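## Task

Find the cardboard box on the third shelf of the supply shelving (counting from the bottom shelf as shelf one) that has a scrub sponge sitting on it. Move the box into the cart's top tray. The sponge must end up resting on that same third shelf without overhanging its front edge, and every other item that was on that shelf must also still be on it. The robot must not tip over or finish leaning.

## Robot and tools

ROBOT. A simulated Dexmate Vega: a three-wheeled base (two steering, driven front wheels and a passive rear caster), a torso whose thigh, shank and chest fold in a Z (joints torso_hip_rad, torso_knee_rad, torso_waist_rad), two seven-joint arms with two-finger grippers, and a pan/tilt head. From above it is about 0.70 m long and 0.63 m wide (0.91 m with arms folded); its front edge is 0.35 m ahead of the base origin. It starts in the stand torso posture (hip 0.469, knee 1.617, waist 1.048). Other presets: stand_high 0.78, 1.57, 0.44; lean_20 0.52, 1.05, 0.18; lean_45 0.52, 1.05, -0.26; low_lean_45 0, 0, -0.79. Chest forward lean equals knee minus hip minus waist. Folded arm joint values, listed shoulder pitch, shoulder yaw, upper arm roll, elbow, forearm roll, wrist pitch, wrist yaw: left 1, 0.5, -0.6, -2.5, 0, -0.9, 0; right -1, -0.5, 0.6, -2.5, 0, 0.9, 0. Fold arms before going to low_lean_45.

FRAMES. All positions are in metres. Base frame: origin on the floor under the turning point, x forward, y left, z up. left_hand and right_hand are reported in it; each is a point between the fingers, 0.033 m back from the closed tips; the fingers point along the hand's z, close along its y, and its back (with the wrist camera) faces -x. The odometry frame is the base frame as it was at scene start; base_odometry heading is in rad, positive to the left.

TOOLS.
move: one action plus optional "cameras". An action holds "base", "joints" or both, optionally with "speeds" or "min_time_s"; or else "target" on its own. Parts start together.
- base: exactly one key, an offset from where the base now stands: translate_m (forward +, -2 to 2 m), strafe_m (left +, -2 to 2 m), rotate_rad (counter-clockwise from above +, -3.2 to 3.2 rad). Front wheels first steer, up to about 1.1 s.
- joints: a dict of absolute joint angles in rad by name. Signs: left_shoulder_pitch_rad + lowers the arm, right_shoulder_pitch_rad - lowers it; left_wrist_pitch_rad + tips the hand down, right - does; elbows 0 straight, negative bent (to -3.041, max 0.214); grippers 0 shut to 0.785 per finger (pad gap at the hand point about 0.24 x angle - 0.002 m); head_pan_rad + left; head_camera_tilt_rad + down (-1.483 to 1.378). Out-of-range values get refused.
- target: an absolute pose for one hand: side "left" or "right"; x, y, z in base frame metres (-3 to 3); pitch_deg (90 fingers down, 0 level, -30 to 95); heading_deg (0 fingers forward, + counter-clockwise); roll_deg (default 0, jaw line level; + clockwise seen from behind the hand); heading and roll within -360 to 360; line_only true forces a straight path or refusal. Checked against the robot only, not the scene; the robot must be still. Paths up to 45 cm go straight if allowed, otherwise along an arc that may swing the elbow wide. If the result says "short (part of ...)", resend the same target.
- speeds: lower caps for this action's base motion: translate_m and strafe_m 0.04 to 0.3 m/s, rotate_rad 0.1 to 0.6 rad/s.
- min_time_s: 0.1 to 8 s, a minimum duration for each arm and head motion.
- cameras: list from head_camera (896x560), left_wrist_camera and right_wrist_camera (672x420), or "all"; [] gives none. With no action, move just reports.
wait: seconds (0 to 10) plus cameras; commands nothing.
zoom_image: camera and region [x0, y0, x1, y1] in that camera's latest image pixels, at most 504 by 504.
read_manual: returns URDF licence text only.
finished_scene: scene (this scene's number); ends it for good and moves to the next.

RESULTS. "move" reads done or the worst status. base_status, joint_status: done, off_target (resting away, maybe still pushing), contact_stop or time_out (target dropped; a stop in one arm or the torso halts that whole group), not_followed (collision check withheld the arm, also "joint command not followed" or "pose unreachable" with a cause), unfinished. Hand statuses: reached (within 10 mm and 2 degrees), short (with the gap), or refused with a reason. turned_by_wheels and turned_by_imu give turning since the last result; an imu turn over 0.03 rad after a straight or sideways drive suggests the base touched something. A base time_out or near-zero count means it was blocked. base_tilt shows lean in degrees. Joint torques, MOTOR HOT, OVER-TEMPERATURE and torque-fault lines warn about loading; on_its_own lists unrequested motion. Images may lag the state slightly. Printed hand positions get less accurate at long reach; camera calibration is only approximate.

AVOID. Nothing prevents a tip-over, and a fallen robot stays down; keep the chest and loads balanced. Never let the arms strike or squeeze each other, fingers included: a hard press ends the scene. The base keeps pushing into furniture it meets. Arms have no built-in check against the torso, head or base under joints. Contact torque at a joint's limit (wrist joints 21.7 N m) freezes that arm for 10 s; long holds or stretched arms overheat motors. After any stop, back the arm away first. A hand carries roughly 4 kg. Do not drop things, release moving items, slam, or shove hard; keep the sponge and other items on the shelf. A refused move or wait cancels the later calls in the same reply. Loose objects may occasionally be nudged by outside pushes.

Each tool is called after ">>>" by a JSON object that holds its "op" and its "data".

## Session

>>> {"op": "move", "data": {}}

Scene clock: 0.00 s.
Joint torques (N m): no reading
base_odometry: x=+0.000 y=+0.000 heading=+0.000
turned_by_wheels: +0.000
turned_by_imu: +0.000
base_tilt: forward=+0.1 right=+0.3
base_status: not commanded
joint_positions: torso_hip_rad=+0.469 torso_knee_rad=+1.617 torso_waist_rad=+1.048 left_shoulder_pitch_rad=+2.208 left_shoulder_yaw_rad=+0.002 left_upper_arm_roll_rad=+0.004 left_elbow_rad=-1.093 left_forearm_roll_rad=+0.009 left_wrist_pitch_rad=-0.495 left_wrist_yaw_rad=+0.018 left_gripper_rad=+0.005 right_shoulder_pitch_rad=-2.195 right_shoulder_yaw_rad=+0.020 right_upper_arm_roll_rad=-0.015 right_elbow_rad=-1.081 right_forearm_roll_rad=+0.002 right_wrist_pitch_rad=+0.504 right_wrist_yaw_rad=-0.019 right_gripper_rad=+0.005 head_pan_rad=+0.000 head_tilt_rad=+0.000 head_camera_tilt_rad=+0.000
joint_status: not commanded
chest: x=-0.0111 y=+0.0000 z=+1.4155 quat_wxyz=(+0.999, +0.000, +0.050, +0.000) (m; base frame)
left_hand: x=+0.1875 y=+0.2317 z=+0.6007 quat_wxyz=(+0.413, +0.002, +0.911, +0.006) pitch_deg=+41.2 heading_deg=+0.7 roll_deg=+1.0 back=up (m; base frame)
right_hand: x=+0.1939 y=-0.2174 z=+0.6016 quat_wxyz=(+0.417, +0.011, +0.909, +0.002) pitch_deg=+40.7 heading_deg=-0.4 roll_deg=+1.0 back=up (m; base frame)
pictures: head_camera, left_wrist_camera, right_wrist_camera

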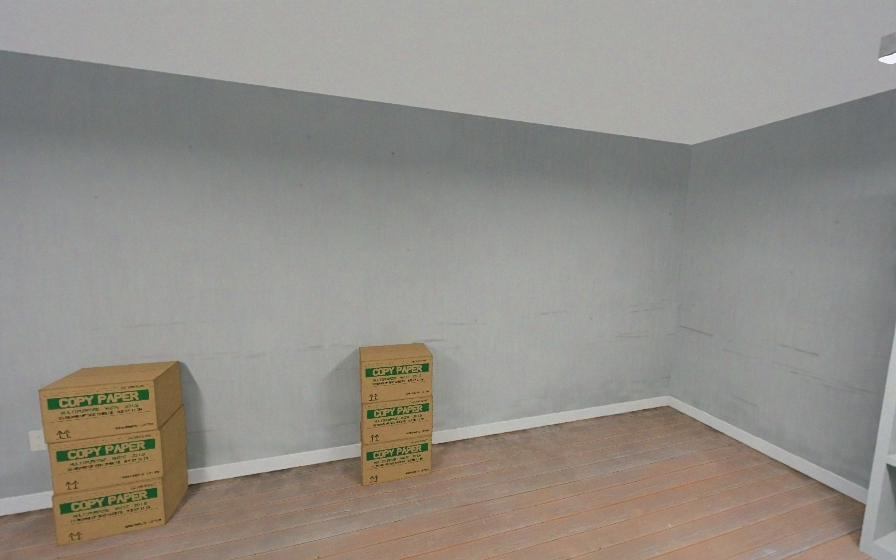

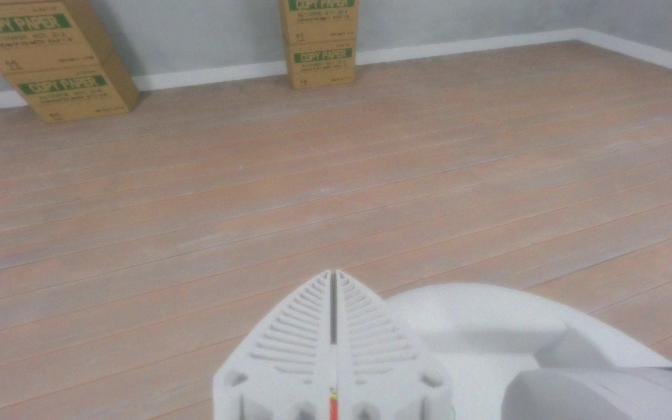

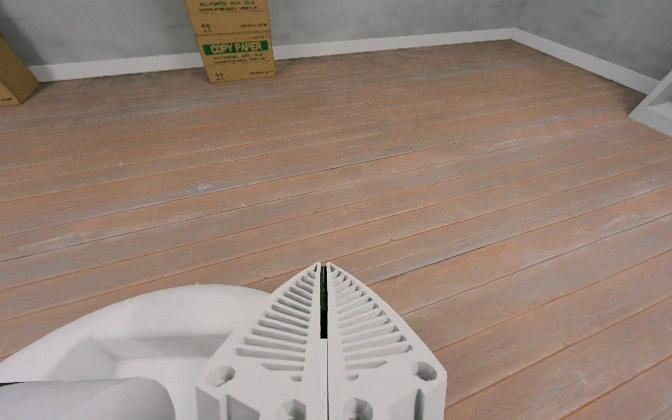

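>>> {"op": "move", "data": {"joints": {"head_pan_rad": -1.3, "head_camera_tilt_rad": 0.3}, "cameras": ["head_camera"]}}

>>> {"op": "move", "data": {"joints": {"head_pan_rad": 2.0}, "cameras": ["head_camera"]}}

Scene clock: 1.80 s.
Joint torques (N m): left_arm=[6.97 0.49 1.22 -4.02 -0.12 -3.07 0.11] | right_arm=[-4.62 0.8 -0.13 -3.29 -0.24 2.34 -0.31]
move: done
base_odometry: x=+0.000 y=+0.000 heading=+0.000
turned_by_wheels: +0.000
turned_by_imu: +0.000
base_tilt: forward=+0.2 right=+0.3
base_status: not commanded
joint_positions: torso_hip_rad=+0.469 torso_knee_rad=+1.617 torso_waist_rad=+1.048 left_shoulder_pitch_rad=+2.208 left_shoulder_yaw_rad=+0.002 left_upper_arm_roll_rad=+0.004 left_elbow_rad=-1.093 left_forearm_roll_rad=+0.009 left_wrist_pitch_rad=-0.495 left_wrist_yaw_rad=+0.018 left_gripper_rad=+0.005 right_shoulder_pitch_rad=-2.195 right_shoulder_yaw_rad=+0.020 right_upper_arm_roll_rad=-0.015 right_elbow_rad=-1.081 right_forearm_roll_rad=+0.002 right_wrist_pitch_rad=+0.504 right_wrist_yaw_rad=-0.019 right_gripper_rad=+0.005 head_pan_rad=-1.299 head_tilt_rad=+0.000 head_camera_tilt_rad=+0.299
joint_status: all done
chest: x=-0.0111 y=+0.0000 z=+1.4155 quat_wxyz=(+0.999, +0.000, +0.050, +0.000) (m; base frame)
left_hand: x=+0.1875 y=+0.2317 z=+0.6007 quat_wxyz=(+0.413, +0.002, +0.911, +0.006) pitch_deg=+41.2 heading_deg=+0.7 roll_deg=+1.0 back=up (m; base frame)
right_hand: x=+0.1939 y=-0.2174 z=+0.6016 quat_wxyz=(+0.417, +0.011, +0.909, +0.002) pitch_deg=+40.7 heading_deg=-0.4 roll_deg=+1.0 back=up (m; base frame)
pictures: head_camera
camera_calibration:
head_camera: T_world_to_cam=[[-0.953901, -0.277745, 0.113711, -0.214707], [-0.192301, 0.274746, -0.942091, 1.42829], [0.23042, -0.920528, -0.315491, 0.447271], [0, 0, 0, 1]] pos_world=[-0.0332088, -0.0403253, 1.5111]

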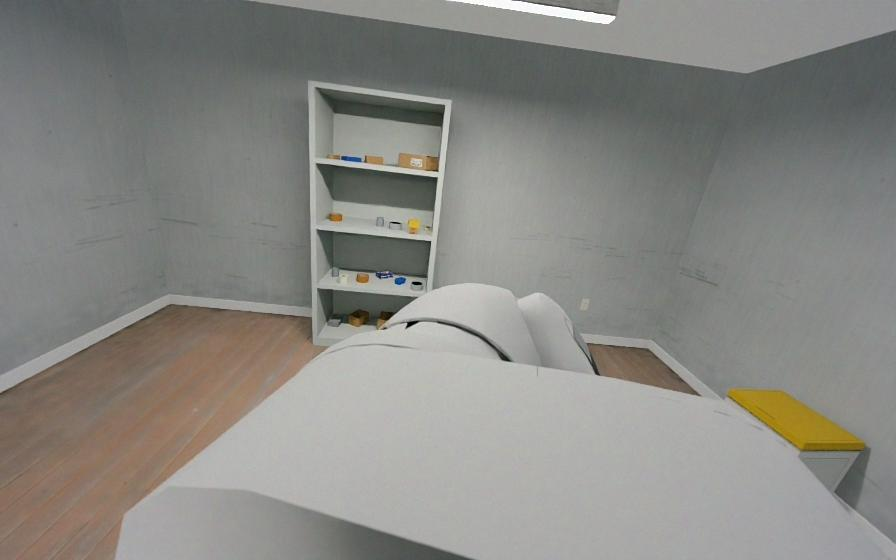

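Scene clock: 4.67 s.
Joint torques (N m): left_arm=[7.85 0.86 1.14 -4.16 -0.08 -3.22 0.19] | right_arm=[-5.45 -1.56 -0.04 -4.5 -0.05 2.86 0.03]
move: done
base_odometry: x=+0.000 y=+0.000 heading=+0.000
turned_by_wheels: +0.000
turned_by_imu: +0.001
base_tilt: forward=+0.2 right=+0.3
base_status: not commanded
joint_positions: torso_hip_rad=+0.469 torso_knee_rad=+1.617 torso_waist_rad=+1.048 left_shoulder_pitch_rad=+2.208 left_shoulder_yaw_rad=+0.002 left_upper_arm_roll_rad=+0.004 left_elbow_rad=-1.093 left_forearm_roll_rad=+0.009 left_wrist_pitch_rad=-0.495 left_wrist_yaw_rad=+0.018 left_gripper_rad=+0.005 right_shoulder_pitch_rad=-2.195 right_shoulder_yaw_rad=+0.020 right_upper_arm_roll_rad=-0.015 right_elbow_rad=-1.081 right_forearm_roll_rad=+0.002 right_wrist_pitch_rad=+0.504 right_wrist_yaw_rad=-0.019 right_gripper_rad=+0.005 head_pan_rad=+1.999 head_tilt_rad=+0.000 head_camera_tilt_rad=+0.299
joint_status: all done
chest: x=-0.0111 y=+0.0000 z=+1.4155 quat_wxyz=(+0.999, +0.000, +0.050, +0.000) (m; base frame)
left_hand: x=+0.1875 y=+0.2317 z=+0.6007 quat_wxyz=(+0.413, +0.002, +0.911, +0.006) pitch_deg=+41.2 heading_deg=+0.7 roll_deg=+1.0 back=up (m; base frame)
right_hand: x=+0.1939 y=-0.2174 z=+0.6016 quat_wxyz=(+0.417, +0.011, +0.909, +0.002) pitch_deg=+40.7 heading_deg=-0.4 roll_deg=+1.0 back=up (m; base frame)
pictures: head_camera
camera_calibration:
head_camera: T_world_to_cam=[[0.902461, 0.424595, -0.0726908, 0.206934], [0.0426931, -0.256073, -0.965714, 1.48169], [-0.428651, 0.868416, -0.249223, 0.297485], [0, 0, 0, 1]] pos_world=[-0.12249, 0.033218, 1.52007]

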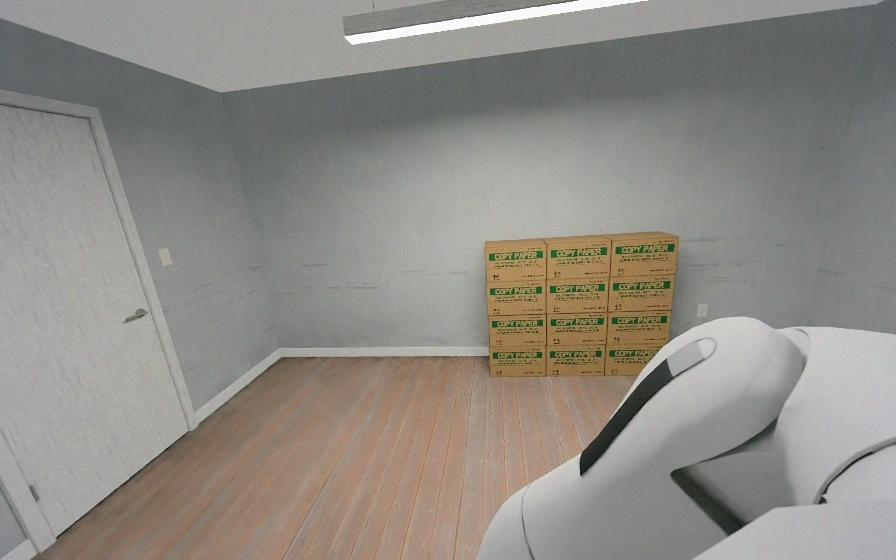

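>>> {"op": "move", "data": {"joints": {"head_pan_rad": -2.5, "head_camera_tilt_rad": 0.3}, "cameras": ["head_camera"]}}

>>> {"op": "move", "data": {"joints": {"head_pan_rad": -1.2, "head_camera_tilt_rad": 0.2}, "cameras": ["head_camera"]}}

>>> {"op": "zoom_image", "data": {"camera": "head_camera", "region": [250, 60, 450, 360]}}

Scene clock: 8.80 s.
Joint torques (N m): left_arm=[7.16 -0.25 1.25 -3 -0.21 -2.96 0.2] | right_arm=[-5.17 -1.14 0.65 -4.01 -0.22 3.35 -0.01]
move: done
base_odometry: x=+0.000 y=+0.000 heading=+0.000
turned_by_wheels: +0.000
turned_by_imu: +0.001
base_tilt: forward=+0.2 right=+0.3
base_status: not commanded
joint_positions: torso_hip_rad=+0.469 torso_knee_rad=+1.617 torso_waist_rad=+1.048 left_shoulder_pitch_rad=+2.208 left_shoulder_yaw_rad=+0.002 left_upper_arm_roll_rad=+0.004 left_elbow_rad=-1.093 left_forearm_roll_rad=+0.009 left_wrist_pitch_rad=-0.495 left_wrist_yaw_rad=+0.018 left_gripper_rad=+0.005 right_shoulder_pitch_rad=-2.195 right_shoulder_yaw_rad=+0.020 right_upper_arm_roll_rad=-0.015 right_elbow_rad=-1.081 right_forearm_roll_rad=+0.002 right_wrist_pitch_rad=+0.504 right_wrist_yaw_rad=-0.019 right_gripper_rad=+0.005 head_pan_rad=-2.499 head_tilt_rad=+0.000 head_camera_tilt_rad=+0.299
joint_status: all done
chest: x=-0.0111 y=+0.0000 z=+1.4155 quat_wxyz=(+0.999, +0.000, +0.050, +0.000) (m; base frame)
left_hand: x=+0.1875 y=+0.2317 z=+0.6007 quat_wxyz=(+0.413, +0.002, +0.911, +0.006) pitch_deg=+41.2 heading_deg=+0.7 roll_deg=+1.0 back=up (m; base frame)
right_hand: x=+0.1939 y=-0.2174 z=+0.6016 quat_wxyz=(+0.417, +0.011, +0.909, +0.002) pitch_deg=+40.7 heading_deg=-0.4 roll_deg=+1.0 back=up (m; base frame)
pictures: head_camera
camera_calibration:
head_camera: T_world_to_cam=[[-0.602127, 0.794542, 0.0783969, -0.134792], [0.124085, 0.190128, -0.973886, 1.50024], [-0.788699, -0.576675, -0.213072, 0.215682], [0, 0, 0, 1]] pos_world=[-0.0972113, -0.0537608, 1.51758]

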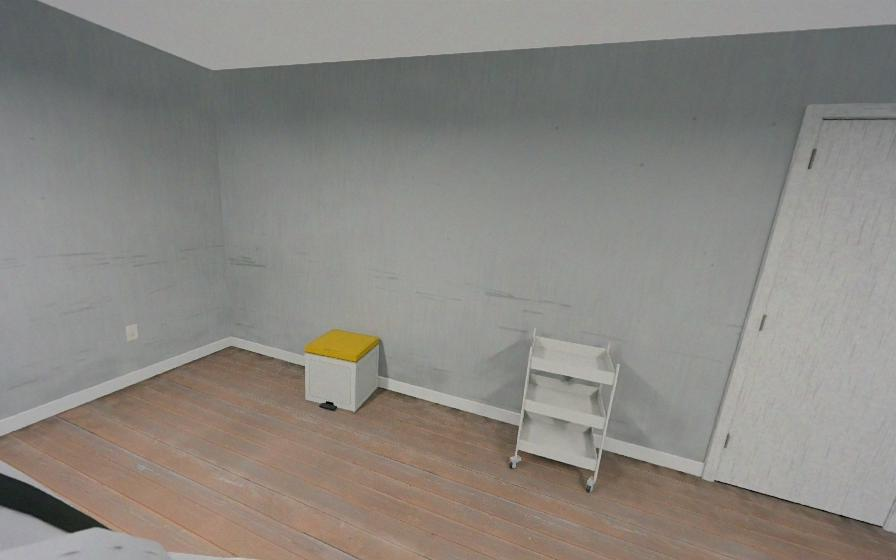

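Scene clock: 10.33 s.
Joint torques (N m): left_arm=[6.47 -0.21 0.99 -4.18 -0.04 -2.82 -0.12] | right_arm=[-3.93 0.08 -0.11 -4.88 -0.23 2.98 0.07]
move: done
base_odometry: x=+0.000 y=+0.000 heading=+0.000
turned_by_wheels: +0.000
turned_by_imu: +0.000
base_tilt: forward=+0.2 right=+0.3
base_status: not commanded
joint_positions: torso_hip_rad=+0.469 torso_knee_rad=+1.617 torso_waist_rad=+1.048 left_shoulder_pitch_rad=+2.208 left_shoulder_yaw_rad=+0.002 left_upper_arm_roll_rad=+0.004 left_elbow_rad=-1.093 left_forearm_roll_rad=+0.009 left_wrist_pitch_rad=-0.495 left_wrist_yaw_rad=+0.018 left_gripper_rad=+0.005 right_shoulder_pitch_rad=-2.195 right_shoulder_yaw_rad=+0.020 right_upper_arm_roll_rad=-0.015 right_elbow_rad=-1.081 right_forearm_roll_rad=+0.002 right_wrist_pitch_rad=+0.504 right_wrist_yaw_rad=-0.019 right_gripper_rad=+0.005 head_pan_rad=-1.201 head_tilt_rad=+0.000 head_camera_tilt_rad=+0.201
joint_status: all done
chest: x=-0.0111 y=+0.0000 z=+1.4155 quat_wxyz=(+0.999, +0.000, +0.050, +0.000) (m; base frame)
left_hand: x=+0.1875 y=+0.2317 z=+0.6007 quat_wxyz=(+0.413, +0.002, +0.911, +0.006) pitch_deg=+41.2 heading_deg=+0.7 roll_deg=+1.0 back=up (m; base frame)
right_hand: x=+0.1939 y=-0.2174 z=+0.6016 quat_wxyz=(+0.417, +0.011, +0.909, +0.002) pitch_deg=+40.7 heading_deg=-0.4 roll_deg=+1.0 back=up (m; base frame)
pictures: head_camera
camera_calibration:
head_camera: T_world_to_cam=[[-0.922598, -0.369292, 0.111522, -0.209016], [-0.18679, 0.174711, -0.96674, 1.4653], [0.337525, -0.912743, -0.230168, 0.329152], [0, 0, 0, 1]] pos_world=[-0.0302305, -0.032761, 1.51564]

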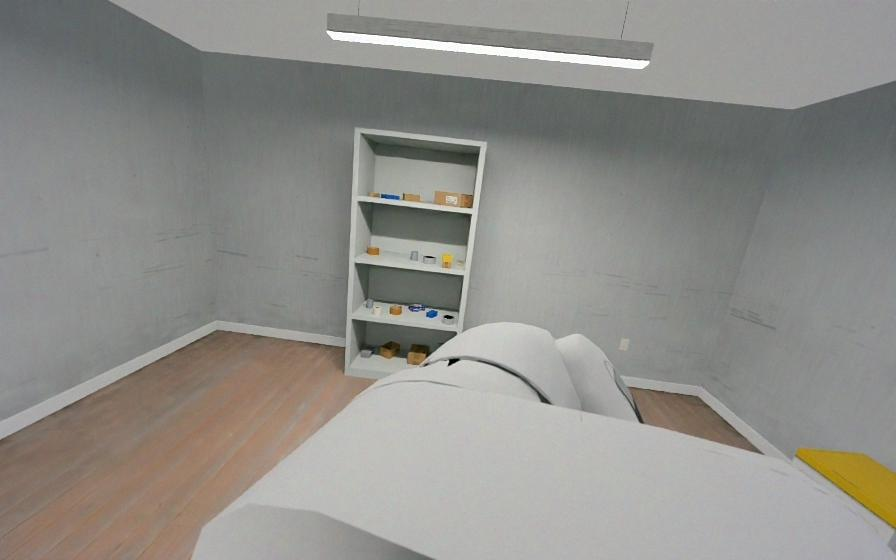

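Scaled by 1.680 from the camera's 896x560 image, which has a finer 960x600 frame.

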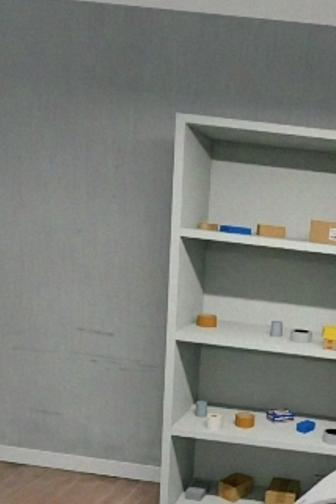

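>>> {"op": "zoom_image", "data": {"camera": "head_camera", "region": [345, 170, 495, 280]}}

Scaled by 3.360 from the camera's 896x560 image, which has a finer 960x600 frame.

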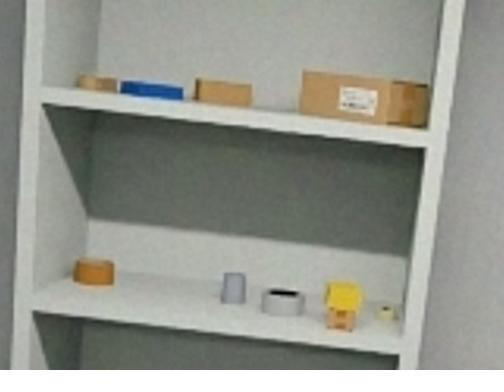

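>>> {"op": "move", "data": {"base": {"rotate_rad": -1.29}, "joints": {"head_pan_rad": 0.0, "head_camera_tilt_rad": 0.35}, "cameras": ["head_camera"]}}

>>> {"op": "move", "data": {"base": {"translate_m": 1.5}, "cameras": ["head_camera"]}}

>>> {"op": "zoom_image", "data": {"camera": "head_camera", "region": [250, 250, 500, 450]}}

Scene clock: 15.37 s.
Joint torques (N m): left_arm=[7.43 0.14 1.31 -4.12 -0.13 -3.44 0.13] | right_arm=[-4.7 -0.77 -0.21 -3.64 -0.26 3.11 -0.06]
move: done
base_odometry: x=+0.000 y=+0.000 heading=-1.289
turned_by_wheels: -1.289
turned_by_imu: -1.253
base_tilt: forward=+0.2 right=+0.3
base_status: done
joint_positions: torso_hip_rad=+0.469 torso_knee_rad=+1.617 torso_waist_rad=+1.048 left_shoulder_pitch_rad=+2.208 left_shoulder_yaw_rad=+0.002 left_upper_arm_roll_rad=+0.004 left_elbow_rad=-1.093 left_forearm_roll_rad=+0.009 left_wrist_pitch_rad=-0.495 left_wrist_yaw_rad=+0.018 left_gripper_rad=+0.005 right_shoulder_pitch_rad=-2.195 right_shoulder_yaw_rad=+0.020 right_upper_arm_roll_rad=-0.015 right_elbow_rad=-1.081 right_forearm_roll_rad=+0.002 right_wrist_pitch_rad=+0.504 right_wrist_yaw_rad=-0.019 right_gripper_rad=+0.005 head_pan_rad=-0.001 head_tilt_rad=+0.000 head_camera_tilt_rad=+0.349
joint_status: all done
chest: x=-0.0111 y=+0.0000 z=+1.4155 quat_wxyz=(+0.999, +0.000, +0.050, +0.000) (m; base frame)
left_hand: x=+0.1875 y=+0.2317 z=+0.6007 quat_wxyz=(+0.413, +0.002, +0.911, +0.006) pitch_deg=+41.2 heading_deg=+0.7 roll_deg=+1.0 back=up (m; base frame)
right_hand: x=+0.1939 y=-0.2174 z=+0.6016 quat_wxyz=(+0.417, +0.011, +0.909, +0.002) pitch_deg=+40.7 heading_deg=-0.4 roll_deg=+1.0 back=up (m; base frame)
pictures: head_camera
camera_calibration:
head_camera: T_world_to_cam=[[0.0118888, -0.999798, 0.0162045, 0.00546156], [-0.43048, -0.0197446, -0.902384, 1.35081], [0.902522, 0.00375256, -0.430628, 0.670575], [0, 0, 0, 1]] pos_world=[-0.023776, 0.0296153, 1.50763]

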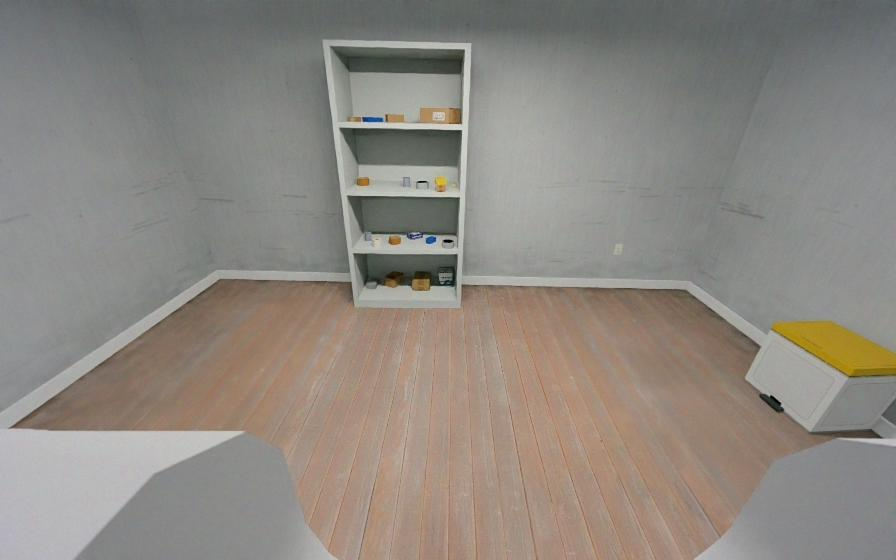

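Scene clock: 22.20 s.
Joint torques (N m): left_arm=[7.9 -0.11 0.78 -3.09 -0.04 -2.56 0.1] | right_arm=[-5.59 0.9 0.9 -5.04 -0.29 2.75 -0.01]
move: done
base_odometry: x=+0.413 y=-1.442 heading=-1.290
turned_by_wheels: -0.001
turned_by_imu: -0.008
base_tilt: forward=+0.1 right=+0.3
base_status: done
joint_positions: torso_hip_rad=+0.469 torso_knee_rad=+1.617 torso_waist_rad=+1.048 left_shoulder_pitch_rad=+2.208 left_shoulder_yaw_rad=+0.002 left_upper_arm_roll_rad=+0.004 left_elbow_rad=-1.093 left_forearm_roll_rad=+0.009 left_wrist_pitch_rad=-0.495 left_wrist_yaw_rad=+0.018 left_gripper_rad=+0.005 right_shoulder_pitch_rad=-2.195 right_shoulder_yaw_rad=+0.020 right_upper_arm_roll_rad=-0.015 right_elbow_rad=-1.081 right_forearm_roll_rad=+0.002 right_wrist_pitch_rad=+0.504 right_wrist_yaw_rad=-0.019 right_gripper_rad=+0.005 head_pan_rad=-0.001 head_tilt_rad=+0.000 head_camera_tilt_rad=+0.349
joint_status: not commanded
chest: x=-0.0111 y=+0.0000 z=+1.4155 quat_wxyz=(+0.999, +0.000, +0.050, +0.000) (m; base frame)
left_hand: x=+0.1875 y=+0.2317 z=+0.6007 quat_wxyz=(+0.413, +0.002, +0.911, +0.006) pitch_deg=+41.2 heading_deg=+0.7 roll_deg=+1.0 back=up (m; base frame)
right_hand: x=+0.1939 y=-0.2174 z=+0.6016 quat_wxyz=(+0.417, +0.011, +0.909, +0.002) pitch_deg=+40.7 heading_deg=-0.4 roll_deg=+1.0 back=up (m; base frame)
pictures: head_camera
camera_calibration:
head_camera: T_world_to_cam=[[0.0119344, -0.999796, 0.016292, 0.00532923], [-0.430561, -0.0198435, -0.902343, 1.35079], [0.902482, 0.00375419, -0.43071, 0.670608], [0, 0, 0, 1]] pos_world=[-0.0236765, 0.029615, 1.50763]

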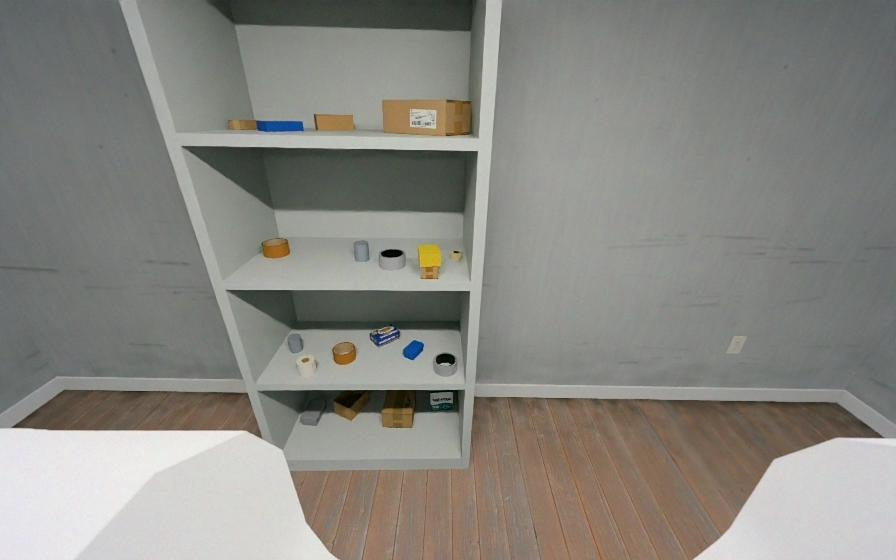

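Scaled by 2.016 from the camera's 896x560 image, which has a finer 960x600 frame.

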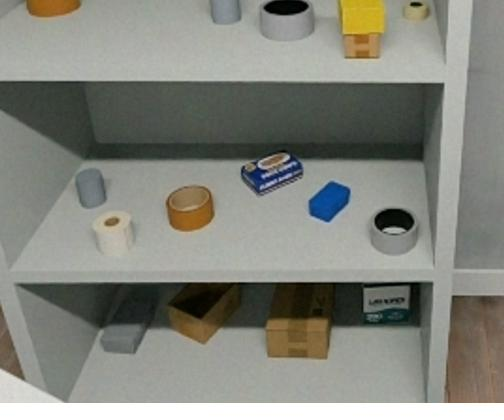

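>>> {"op": "zoom_image", "data": {"camera": "head_camera", "region": [340, 220, 490, 300]}}

Scaled by 3.360 from the camera's 896x560 image, which has a finer 960x600 frame.

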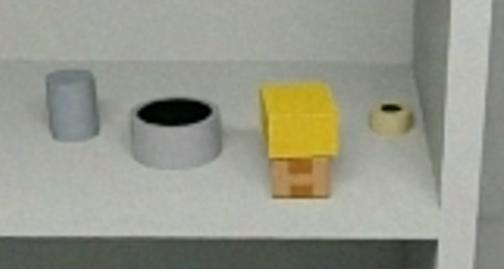

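>>> {"op": "move", "data": {"target": {"side":"left","x":0.42,"y":0.1,"z":1.15,"pitch_deg":25,"heading_deg":0}, "cameras": ["head_camera","left_wrist_camera"]}}

>>> {"op": "move", "data": {"base": {"translate_m": 0.32}, "joints": {"left_gripper_rad": 0.6}, "cameras": ["head_camera","left_wrist_camera"]}}

Scene clock: 24.17 s.
Joint torques (N m): left_arm=[7.53 0.59 1.31 -2.8 -0.19 -2.5 0.03] | right_arm=[-6.29 0.63 1.04 -4.05 -0.38 2.93 -0.15]
move: refused
base_odometry: x=+0.413 y=-1.442 heading=-1.290
turned_by_wheels: +0.000
turned_by_imu: +0.000
base_tilt: forward=+0.1 right=+0.3
base_status: not commanded
joint_positions: torso_hip_rad=+0.469 torso_knee_rad=+1.617 torso_waist_rad=+1.048 left_shoulder_pitch_rad=+2.208 left_shoulder_yaw_rad=+0.002 left_upper_arm_roll_rad=+0.004 left_elbow_rad=-1.093 left_forearm_roll_rad=+0.009 left_wrist_pitch_rad=-0.495 left_wrist_yaw_rad=+0.018 left_gripper_rad=+0.005 right_shoulder_pitch_rad=-2.195 right_shoulder_yaw_rad=+0.020 right_upper_arm_roll_rad=-0.015 right_elbow_rad=-1.081 right_forearm_roll_rad=+0.002 right_wrist_pitch_rad=+0.504 right_wrist_yaw_rad=-0.019 right_gripper_rad=+0.005 head_pan_rad=-0.001 head_tilt_rad=+0.000 head_camera_tilt_rad=+0.349
joint_status: not commanded
chest: x=-0.0111 y=+0.0000 z=+1.4155 quat_wxyz=(+0.999, +0.000, +0.050, +0.000) (m; base frame)
left_hand: x=+0.1875 y=+0.2317 z=+0.6007 quat_wxyz=(+0.413, +0.002, +0.911, +0.006) pitch_deg=+41.2 heading_deg=+0.7 roll_deg=+1.0 back=up (m; base frame)
left_hand_status: refused: the best posture that gets there brings the left upper arm into the left forearm, as the model's coarse spheres have them (needs 2.6 cm clear). Nothing moved.
right_hand: x=+0.1939 y=-0.2174 z=+0.6016 quat_wxyz=(+0.417, +0.011, +0.909, +0.002) pitch_deg=+40.7 heading_deg=-0.4 roll_deg=+1.0 back=up (m; base frame)
pictures: head_camera, left_wrist_camera
camera_calibration:
head_camera: T_world_to_cam=[[0.0119344, -0.999796, 0.016292, 0.00532923], [-0.430561, -0.0198435, -0.902343, 1.35079], [0.902482, 0.00375419, -0.43071, 0.670608], [0, 0, 0, 1]] pos_world=[-0.0236765, 0.029615, 1.50763]
left_wrist_camera: T_world_to_cam=[[0.00337361, -0.999858, 0.0165, 0.217317], [-0.724272, -0.0138201, -0.689376, 0.615887], [0.689506, -0.00962479, -0.724216, 0.461484], [0, 0, 0, 1]] pos_world=[0.12714, 0.23024, 0.755207]

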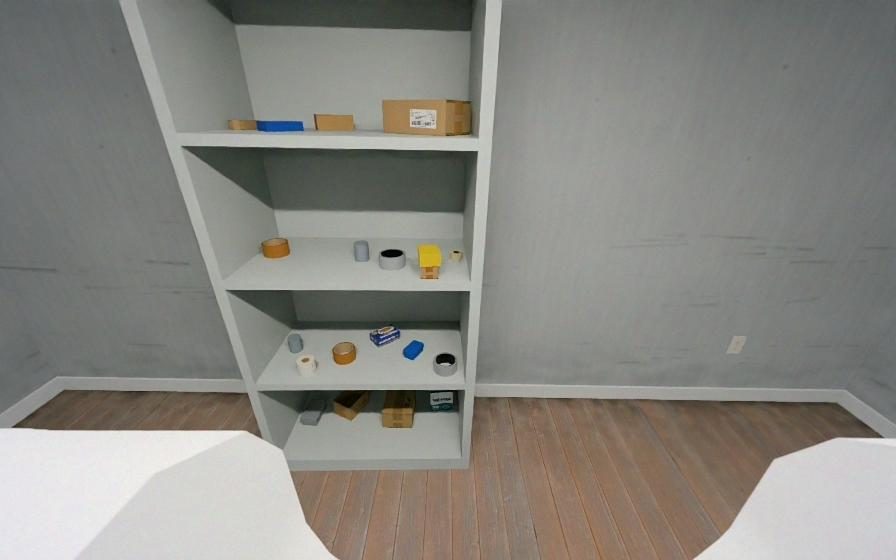

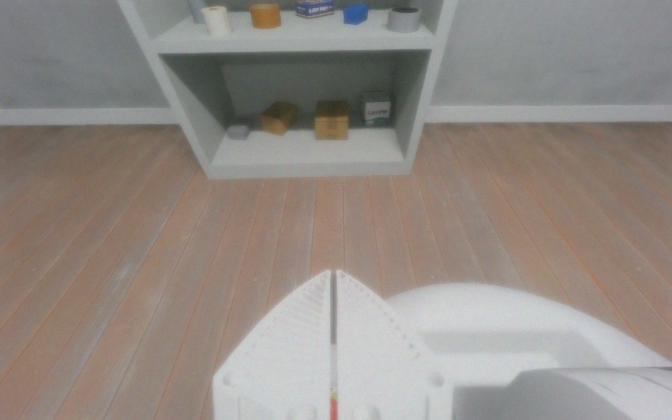

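not run: a stop came earlier in this reply.

>>> {"op": "move", "data": {"target": {"side":"left","x":0.56,"y":0.15,"z":1.15,"pitch_deg":25,"heading_deg":0}, "cameras": ["head_camera","left_wrist_camera"]}}

>>> {"op": "zoom_image", "data": {"camera": "left_wrist_camera", "region": [100, 0, 600, 420]}}

Scene clock: 31.87 s.
Joint torques (N m): left_arm=[-14.49 4.49 -3.83 -7.38 0.81 1.67 -0.07] | right_arm=[-4.86 -0.68 0.95 -4.93 -0.31 2.51 -0.15]
move: done
base_odometry: x=+0.413 y=-1.442 heading=-1.290
turned_by_wheels: +0.000
turned_by_imu: +0.002
base_tilt: forward=+0.2 right=+0.3
base_status: not commanded
joint_positions: torso_hip_rad=+0.469 torso_knee_rad=+1.617 torso_waist_rad=+1.048 left_shoulder_pitch_rad=+1.381 left_shoulder_yaw_rad=+0.566 left_upper_arm_roll_rad=+0.273 left_elbow_rad=-2.566 left_forearm_roll_rad=+1.718 left_wrist_pitch_rad=-0.938 left_wrist_yaw_rad=-1.344 left_gripper_rad=+0.005 right_shoulder_pitch_rad=-2.195 right_shoulder_yaw_rad=+0.020 right_upper_arm_roll_rad=-0.015 right_elbow_rad=-1.081 right_forearm_roll_rad=+0.002 right_wrist_pitch_rad=+0.504 right_wrist_yaw_rad=-0.019 right_gripper_rad=+0.005 head_pan_rad=-0.001 head_tilt_rad=+0.000 head_camera_tilt_rad=+0.349
joint_status: not commanded
chest: x=-0.0111 y=+0.0000 z=+1.4155 quat_wxyz=(+0.999, +0.000, +0.050, +0.000) (m; base frame)
left_hand: x=+0.5593 y=+0.1479 z=+1.1459 quat_wxyz=(+0.004, +0.846, +0.000, +0.533) pitch_deg=+25.5 heading_deg=-0.4 roll_deg=-0.4 back=down (m; base frame)
left_hand_status: reached (checked arc [a long move; over the whole arc the hand travels 0.91 m to end 0.67 m from its start, up to 0.27 m off the straight line; left_forearm_roll_rad turns most, 1.71 rad; on the way or at its end the hand turns up to 179 deg from its attitude at the start], planned for 5.7 s): 5 mm and 0.7 deg off.
right_hand: x=+0.1939 y=-0.2174 z=+0.6016 quat_wxyz=(+0.417, +0.011, +0.909, +0.002) pitch_deg=+40.7 heading_deg=-0.4 roll_deg=+1.0 back=up (m; base frame)
pictures: head_camera, left_wrist_camera
camera_calibration:
head_camera: T_world_to_cam=[[0.0119344, -0.999796, 0.016292, 0.00532923], [-0.430561, -0.0198435, -0.902343, 1.35079], [0.902482, 0.00375419, -0.43071, 0.670608], [0, 0, 0, 1]] pos_world=[-0.0236765, 0.029615, 1.50763]
left_wrist_camera: T_world_to_cam=[[-0.0227041, 0.999526, -0.0208135, -0.115118], [0.347334, 0.0274083, 0.937341, -1.20971], [0.937467, 0.0140523, -0.347791, 0.0256648], [0, 0, 0, 1]] pos_world=[0.3935, 0.147859, 1.14044]

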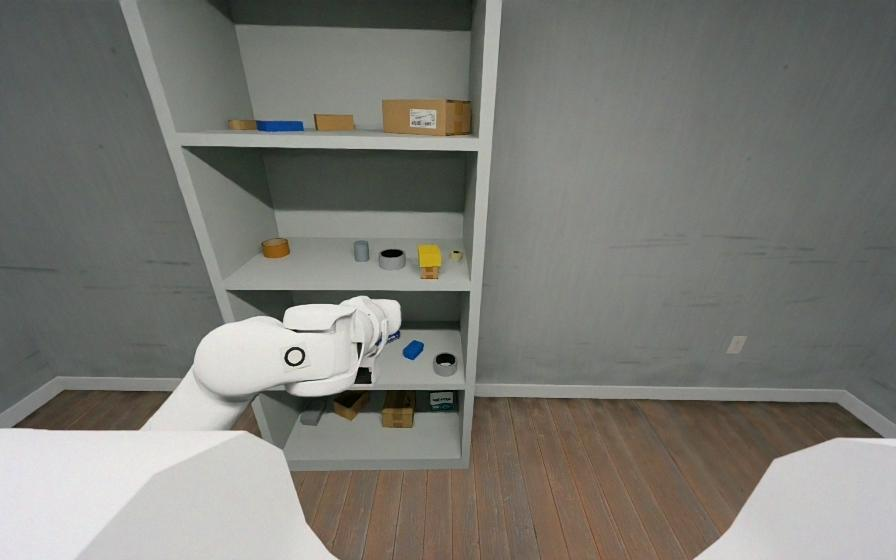

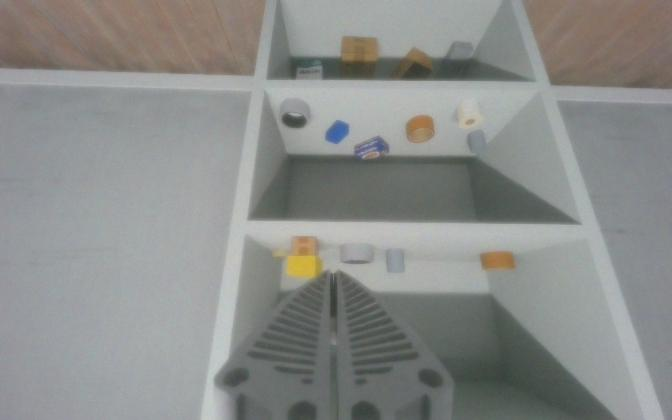

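Scaled by 1.008 from the camera's 672x420 image, which has a finer 960x600 frame.

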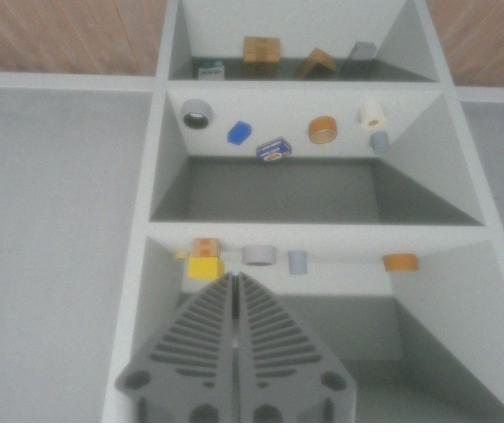

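>>> {"op": "move", "data": {"base": {"strafe_m": -0.14}, "joints": {"left_shoulder_pitch_rad": 1.49, "left_shoulder_yaw_rad": 0, "left_upper_arm_roll_rad": 0, "left_elbow_rad": -2.37, "left_forearm_roll_rad": 0, "left_wrist_pitch_rad": 1.135, "left_wrist_yaw_rad": 0, "left_gripper_rad": 0.6}, "cameras": ["head_camera","left_wrist_camera"]}}

>>> {"op": "zoom_image", "data": {"camera": "left_wrist_camera", "region": [100, 0, 600, 420]}}

Scene clock: 42.03 s.
Joint torques (N m): left_arm=[-10.72 -1.91 -0.82 -8.26 -0.25 -3.15 0.31] | right_arm=[-4.65 0.48 0.97 -4.8 -0.11 2.71 -0.29]
move: done
base_odometry: x=+0.279 y=-1.481 heading=-1.289
turned_by_wheels: +0.001
turned_by_imu: +0.001
base_tilt: forward=+0.0 right=+0.4
base_status: done
joint_positions: torso_hip_rad=+0.469 torso_knee_rad=+1.617 torso_waist_rad=+1.048 left_shoulder_pitch_rad=+1.490 left_shoulder_yaw_rad=+0.002 left_upper_arm_roll_rad=+0.001 left_elbow_rad=-2.370 left_forearm_roll_rad=+0.005 left_wrist_pitch_rad=+1.130 left_wrist_yaw_rad=-0.004 left_gripper_rad=+0.600 right_shoulder_pitch_rad=-2.195 right_shoulder_yaw_rad=+0.020 right_upper_arm_roll_rad=-0.015 right_elbow_rad=-1.081 right_forearm_roll_rad=+0.002 right_wrist_pitch_rad=+0.504 right_wrist_yaw_rad=-0.019 right_gripper_rad=+0.005 head_pan_rad=-0.001 head_tilt_rad=+0.000 head_camera_tilt_rad=+0.349
joint_status: all done
chest: x=-0.0111 y=+0.0000 z=+1.4155 quat_wxyz=(+0.999, +0.000, +0.050, +0.000) (m; base frame)
left_hand: x=+0.6514 y=+0.2294 z=+1.1179 quat_wxyz=(+0.574, +0.002, +0.819, +0.001) pitch_deg=+20.0 heading_deg=+0.0 roll_deg=+0.2 back=up (m; base frame)
right_hand: x=+0.1939 y=-0.2174 z=+0.6016 quat_wxyz=(+0.417, +0.011, +0.909, +0.002) pitch_deg=+40.7 heading_deg=-0.4 roll_deg=+1.0 back=up (m; base frame)
pictures: head_camera, left_wrist_camera
camera_calibration:
head_camera: T_world_to_cam=[[0.0120243, -0.999796, 0.0162483, 0.00539765], [-0.43056, -0.0198427, -0.902344, 1.35079], [0.902482, 0.00385418, -0.43071, 0.670605], [0, 0, 0, 1]] pos_world=[-0.0236768, 0.0296154, 1.50763]
left_wrist_camera: T_world_to_cam=[[-0.0101027, -0.999634, 0.025115, 0.204049], [-0.425847, -0.0184238, -0.904607, 1.35559], [0.904739, -0.0198342, -0.425505, 0.044429], [0, 0, 0, 1]] pos_world=[0.539139, 0.229831, 1.24006]

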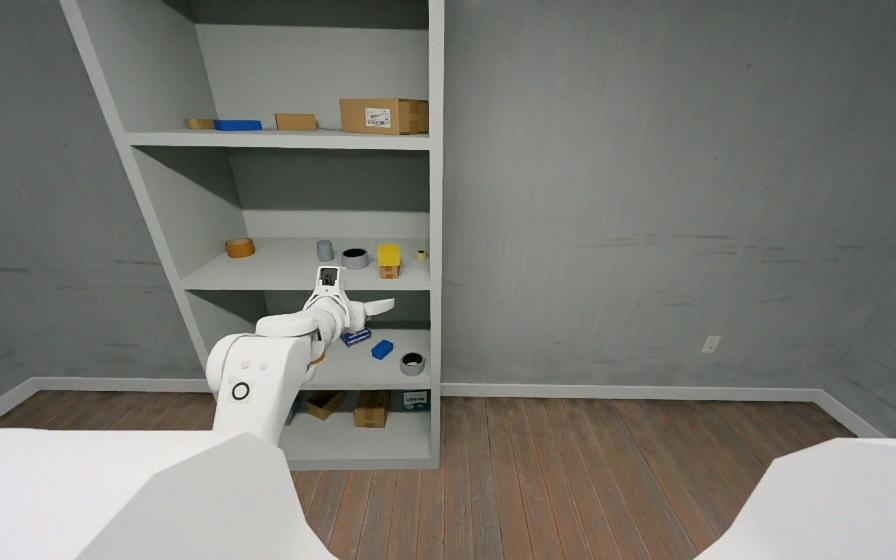

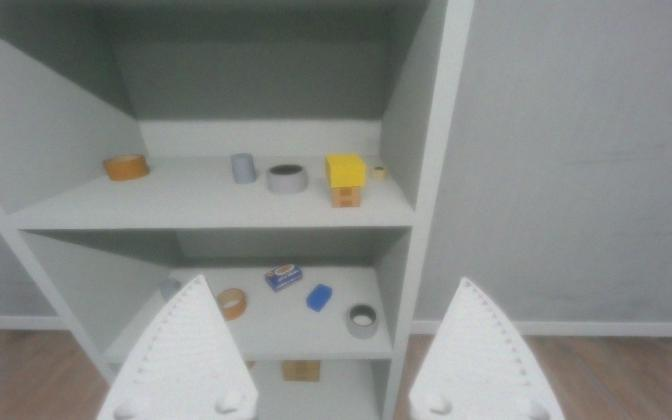

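Scaled by 1.008 from the camera's 672x420 image, which has a finer 960x600 frame.

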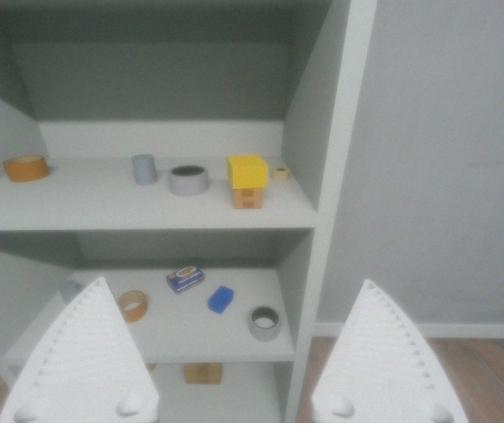

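>>> {"op": "move", "data": {"base": {"translate_m": 0.25}, "cameras": ["head_camera","left_wrist_camera"]}}

>>> {"op": "zoom_image", "data": {"camera": "left_wrist_camera", "region": [170, 60, 500, 300]}}

>>> {"op": "zoom_image", "data": {"camera": "head_camera", "region": [250, 180, 450, 380]}}

Scene clock: 45.80 s.
Joint torques (N m): left_arm=[-10.25 -3.42 -0.49 -9.25 -0.14 -2.92 0.25] | right_arm=[-4.83 -1.97 0.95 -4.22 -0.21 2.75 0.08]
move: done
base_odometry: x=+0.347 y=-1.722 heading=-1.288
turned_by_wheels: +0.001
turned_by_imu: -0.002
base_tilt: forward=+0.2 right=+0.3
base_status: done
joint_positions: torso_hip_rad=+0.469 torso_knee_rad=+1.617 torso_waist_rad=+1.048 left_shoulder_pitch_rad=+1.490 left_shoulder_yaw_rad=+0.000 left_upper_arm_roll_rad=+0.000 left_elbow_rad=-2.370 left_forearm_roll_rad=+0.000 left_wrist_pitch_rad=+1.135 left_wrist_yaw_rad=+0.000 left_gripper_rad=+0.600 right_shoulder_pitch_rad=-2.195 right_shoulder_yaw_rad=+0.020 right_upper_arm_roll_rad=-0.015 right_elbow_rad=-1.081 right_forearm_roll_rad=+0.002 right_wrist_pitch_rad=+0.504 right_wrist_yaw_rad=-0.019 right_gripper_rad=+0.005 head_pan_rad=-0.001 head_tilt_rad=+0.000 head_camera_tilt_rad=+0.349
joint_status: not commanded
chest: x=-0.0110 y=+0.0000 z=+1.4155 quat_wxyz=(+0.999, +0.000, +0.050, +0.000) (m; base frame)
left_hand: x=+0.6506 y=+0.2292 z=+1.1150 quat_wxyz=(+0.571, +0.000, +0.821, +0.000) pitch_deg=+20.4 heading_deg=+0.0 roll_deg=+0.0 back=up (m; base frame)
right_hand: x=+0.1939 y=-0.2174 z=+0.6015 quat_wxyz=(+0.417, +0.011, +0.909, +0.002) pitch_deg=+40.7 heading_deg=-0.4 roll_deg=+1.0 back=up (m; base frame)
pictures: head_camera, left_wrist_camera
camera_calibration:
head_camera: T_world_to_cam=[[0.0120277, -0.999796, 0.0162453, 0.00540106], [-0.430761, -0.0198424, -0.902248, 1.35069], [0.902386, 0.00385416, -0.430912, 0.670817], [0, 0, 0, 1]] pos_world=[-0.0235777, 0.0296154, 1.50763]
left_wrist_camera: T_world_to_cam=[[-0.00867125, -0.999541, 0.029022, 0.198574], [-0.431884, -0.022433, -0.90165, 1.3542], [0.901887, -0.0203526, -0.431492, 0.0526019], [0, 0, 0, 1]] pos_world=[0.539139, 0.229932, 1.23795]

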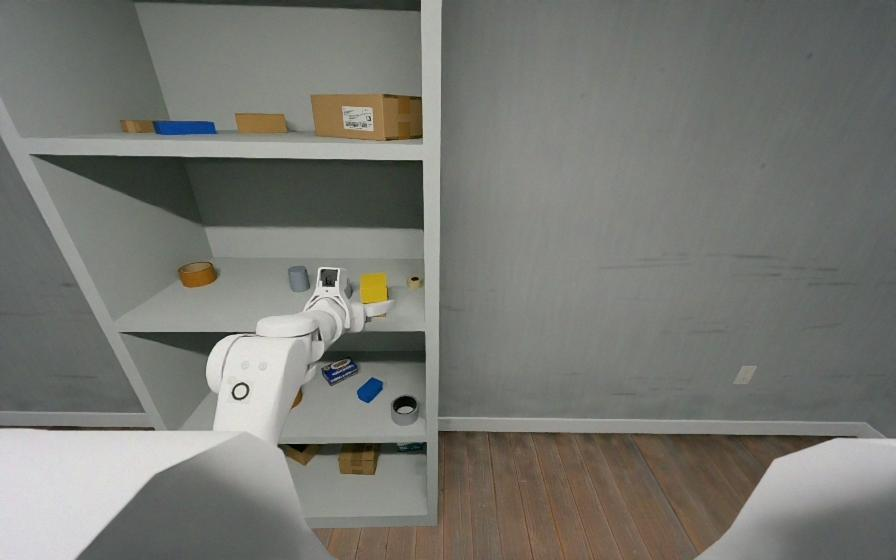

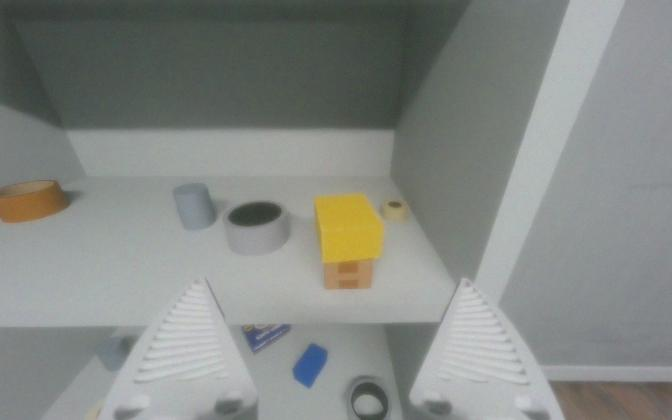

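Scaled by 1.527 from the camera's 672x420 image, which has a finer 960x600 frame.

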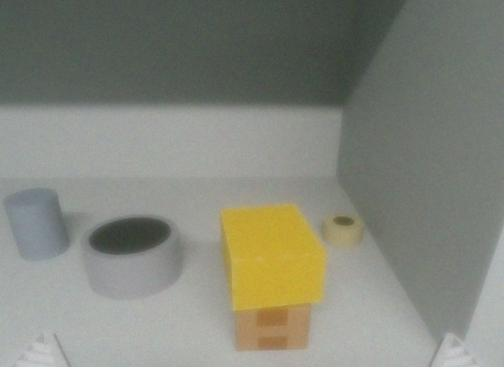

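Scaled by 2.520 from the camera's 896x560 image, which has a finer 960x600 frame.

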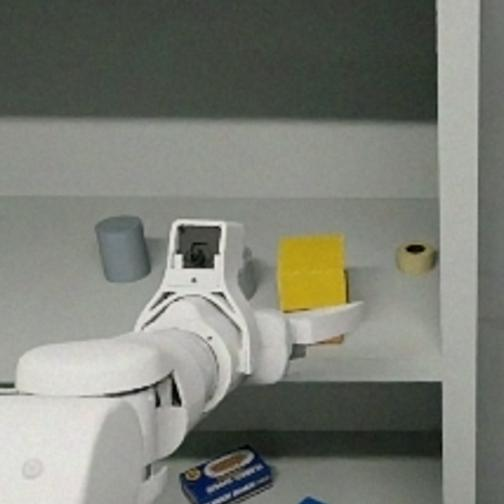

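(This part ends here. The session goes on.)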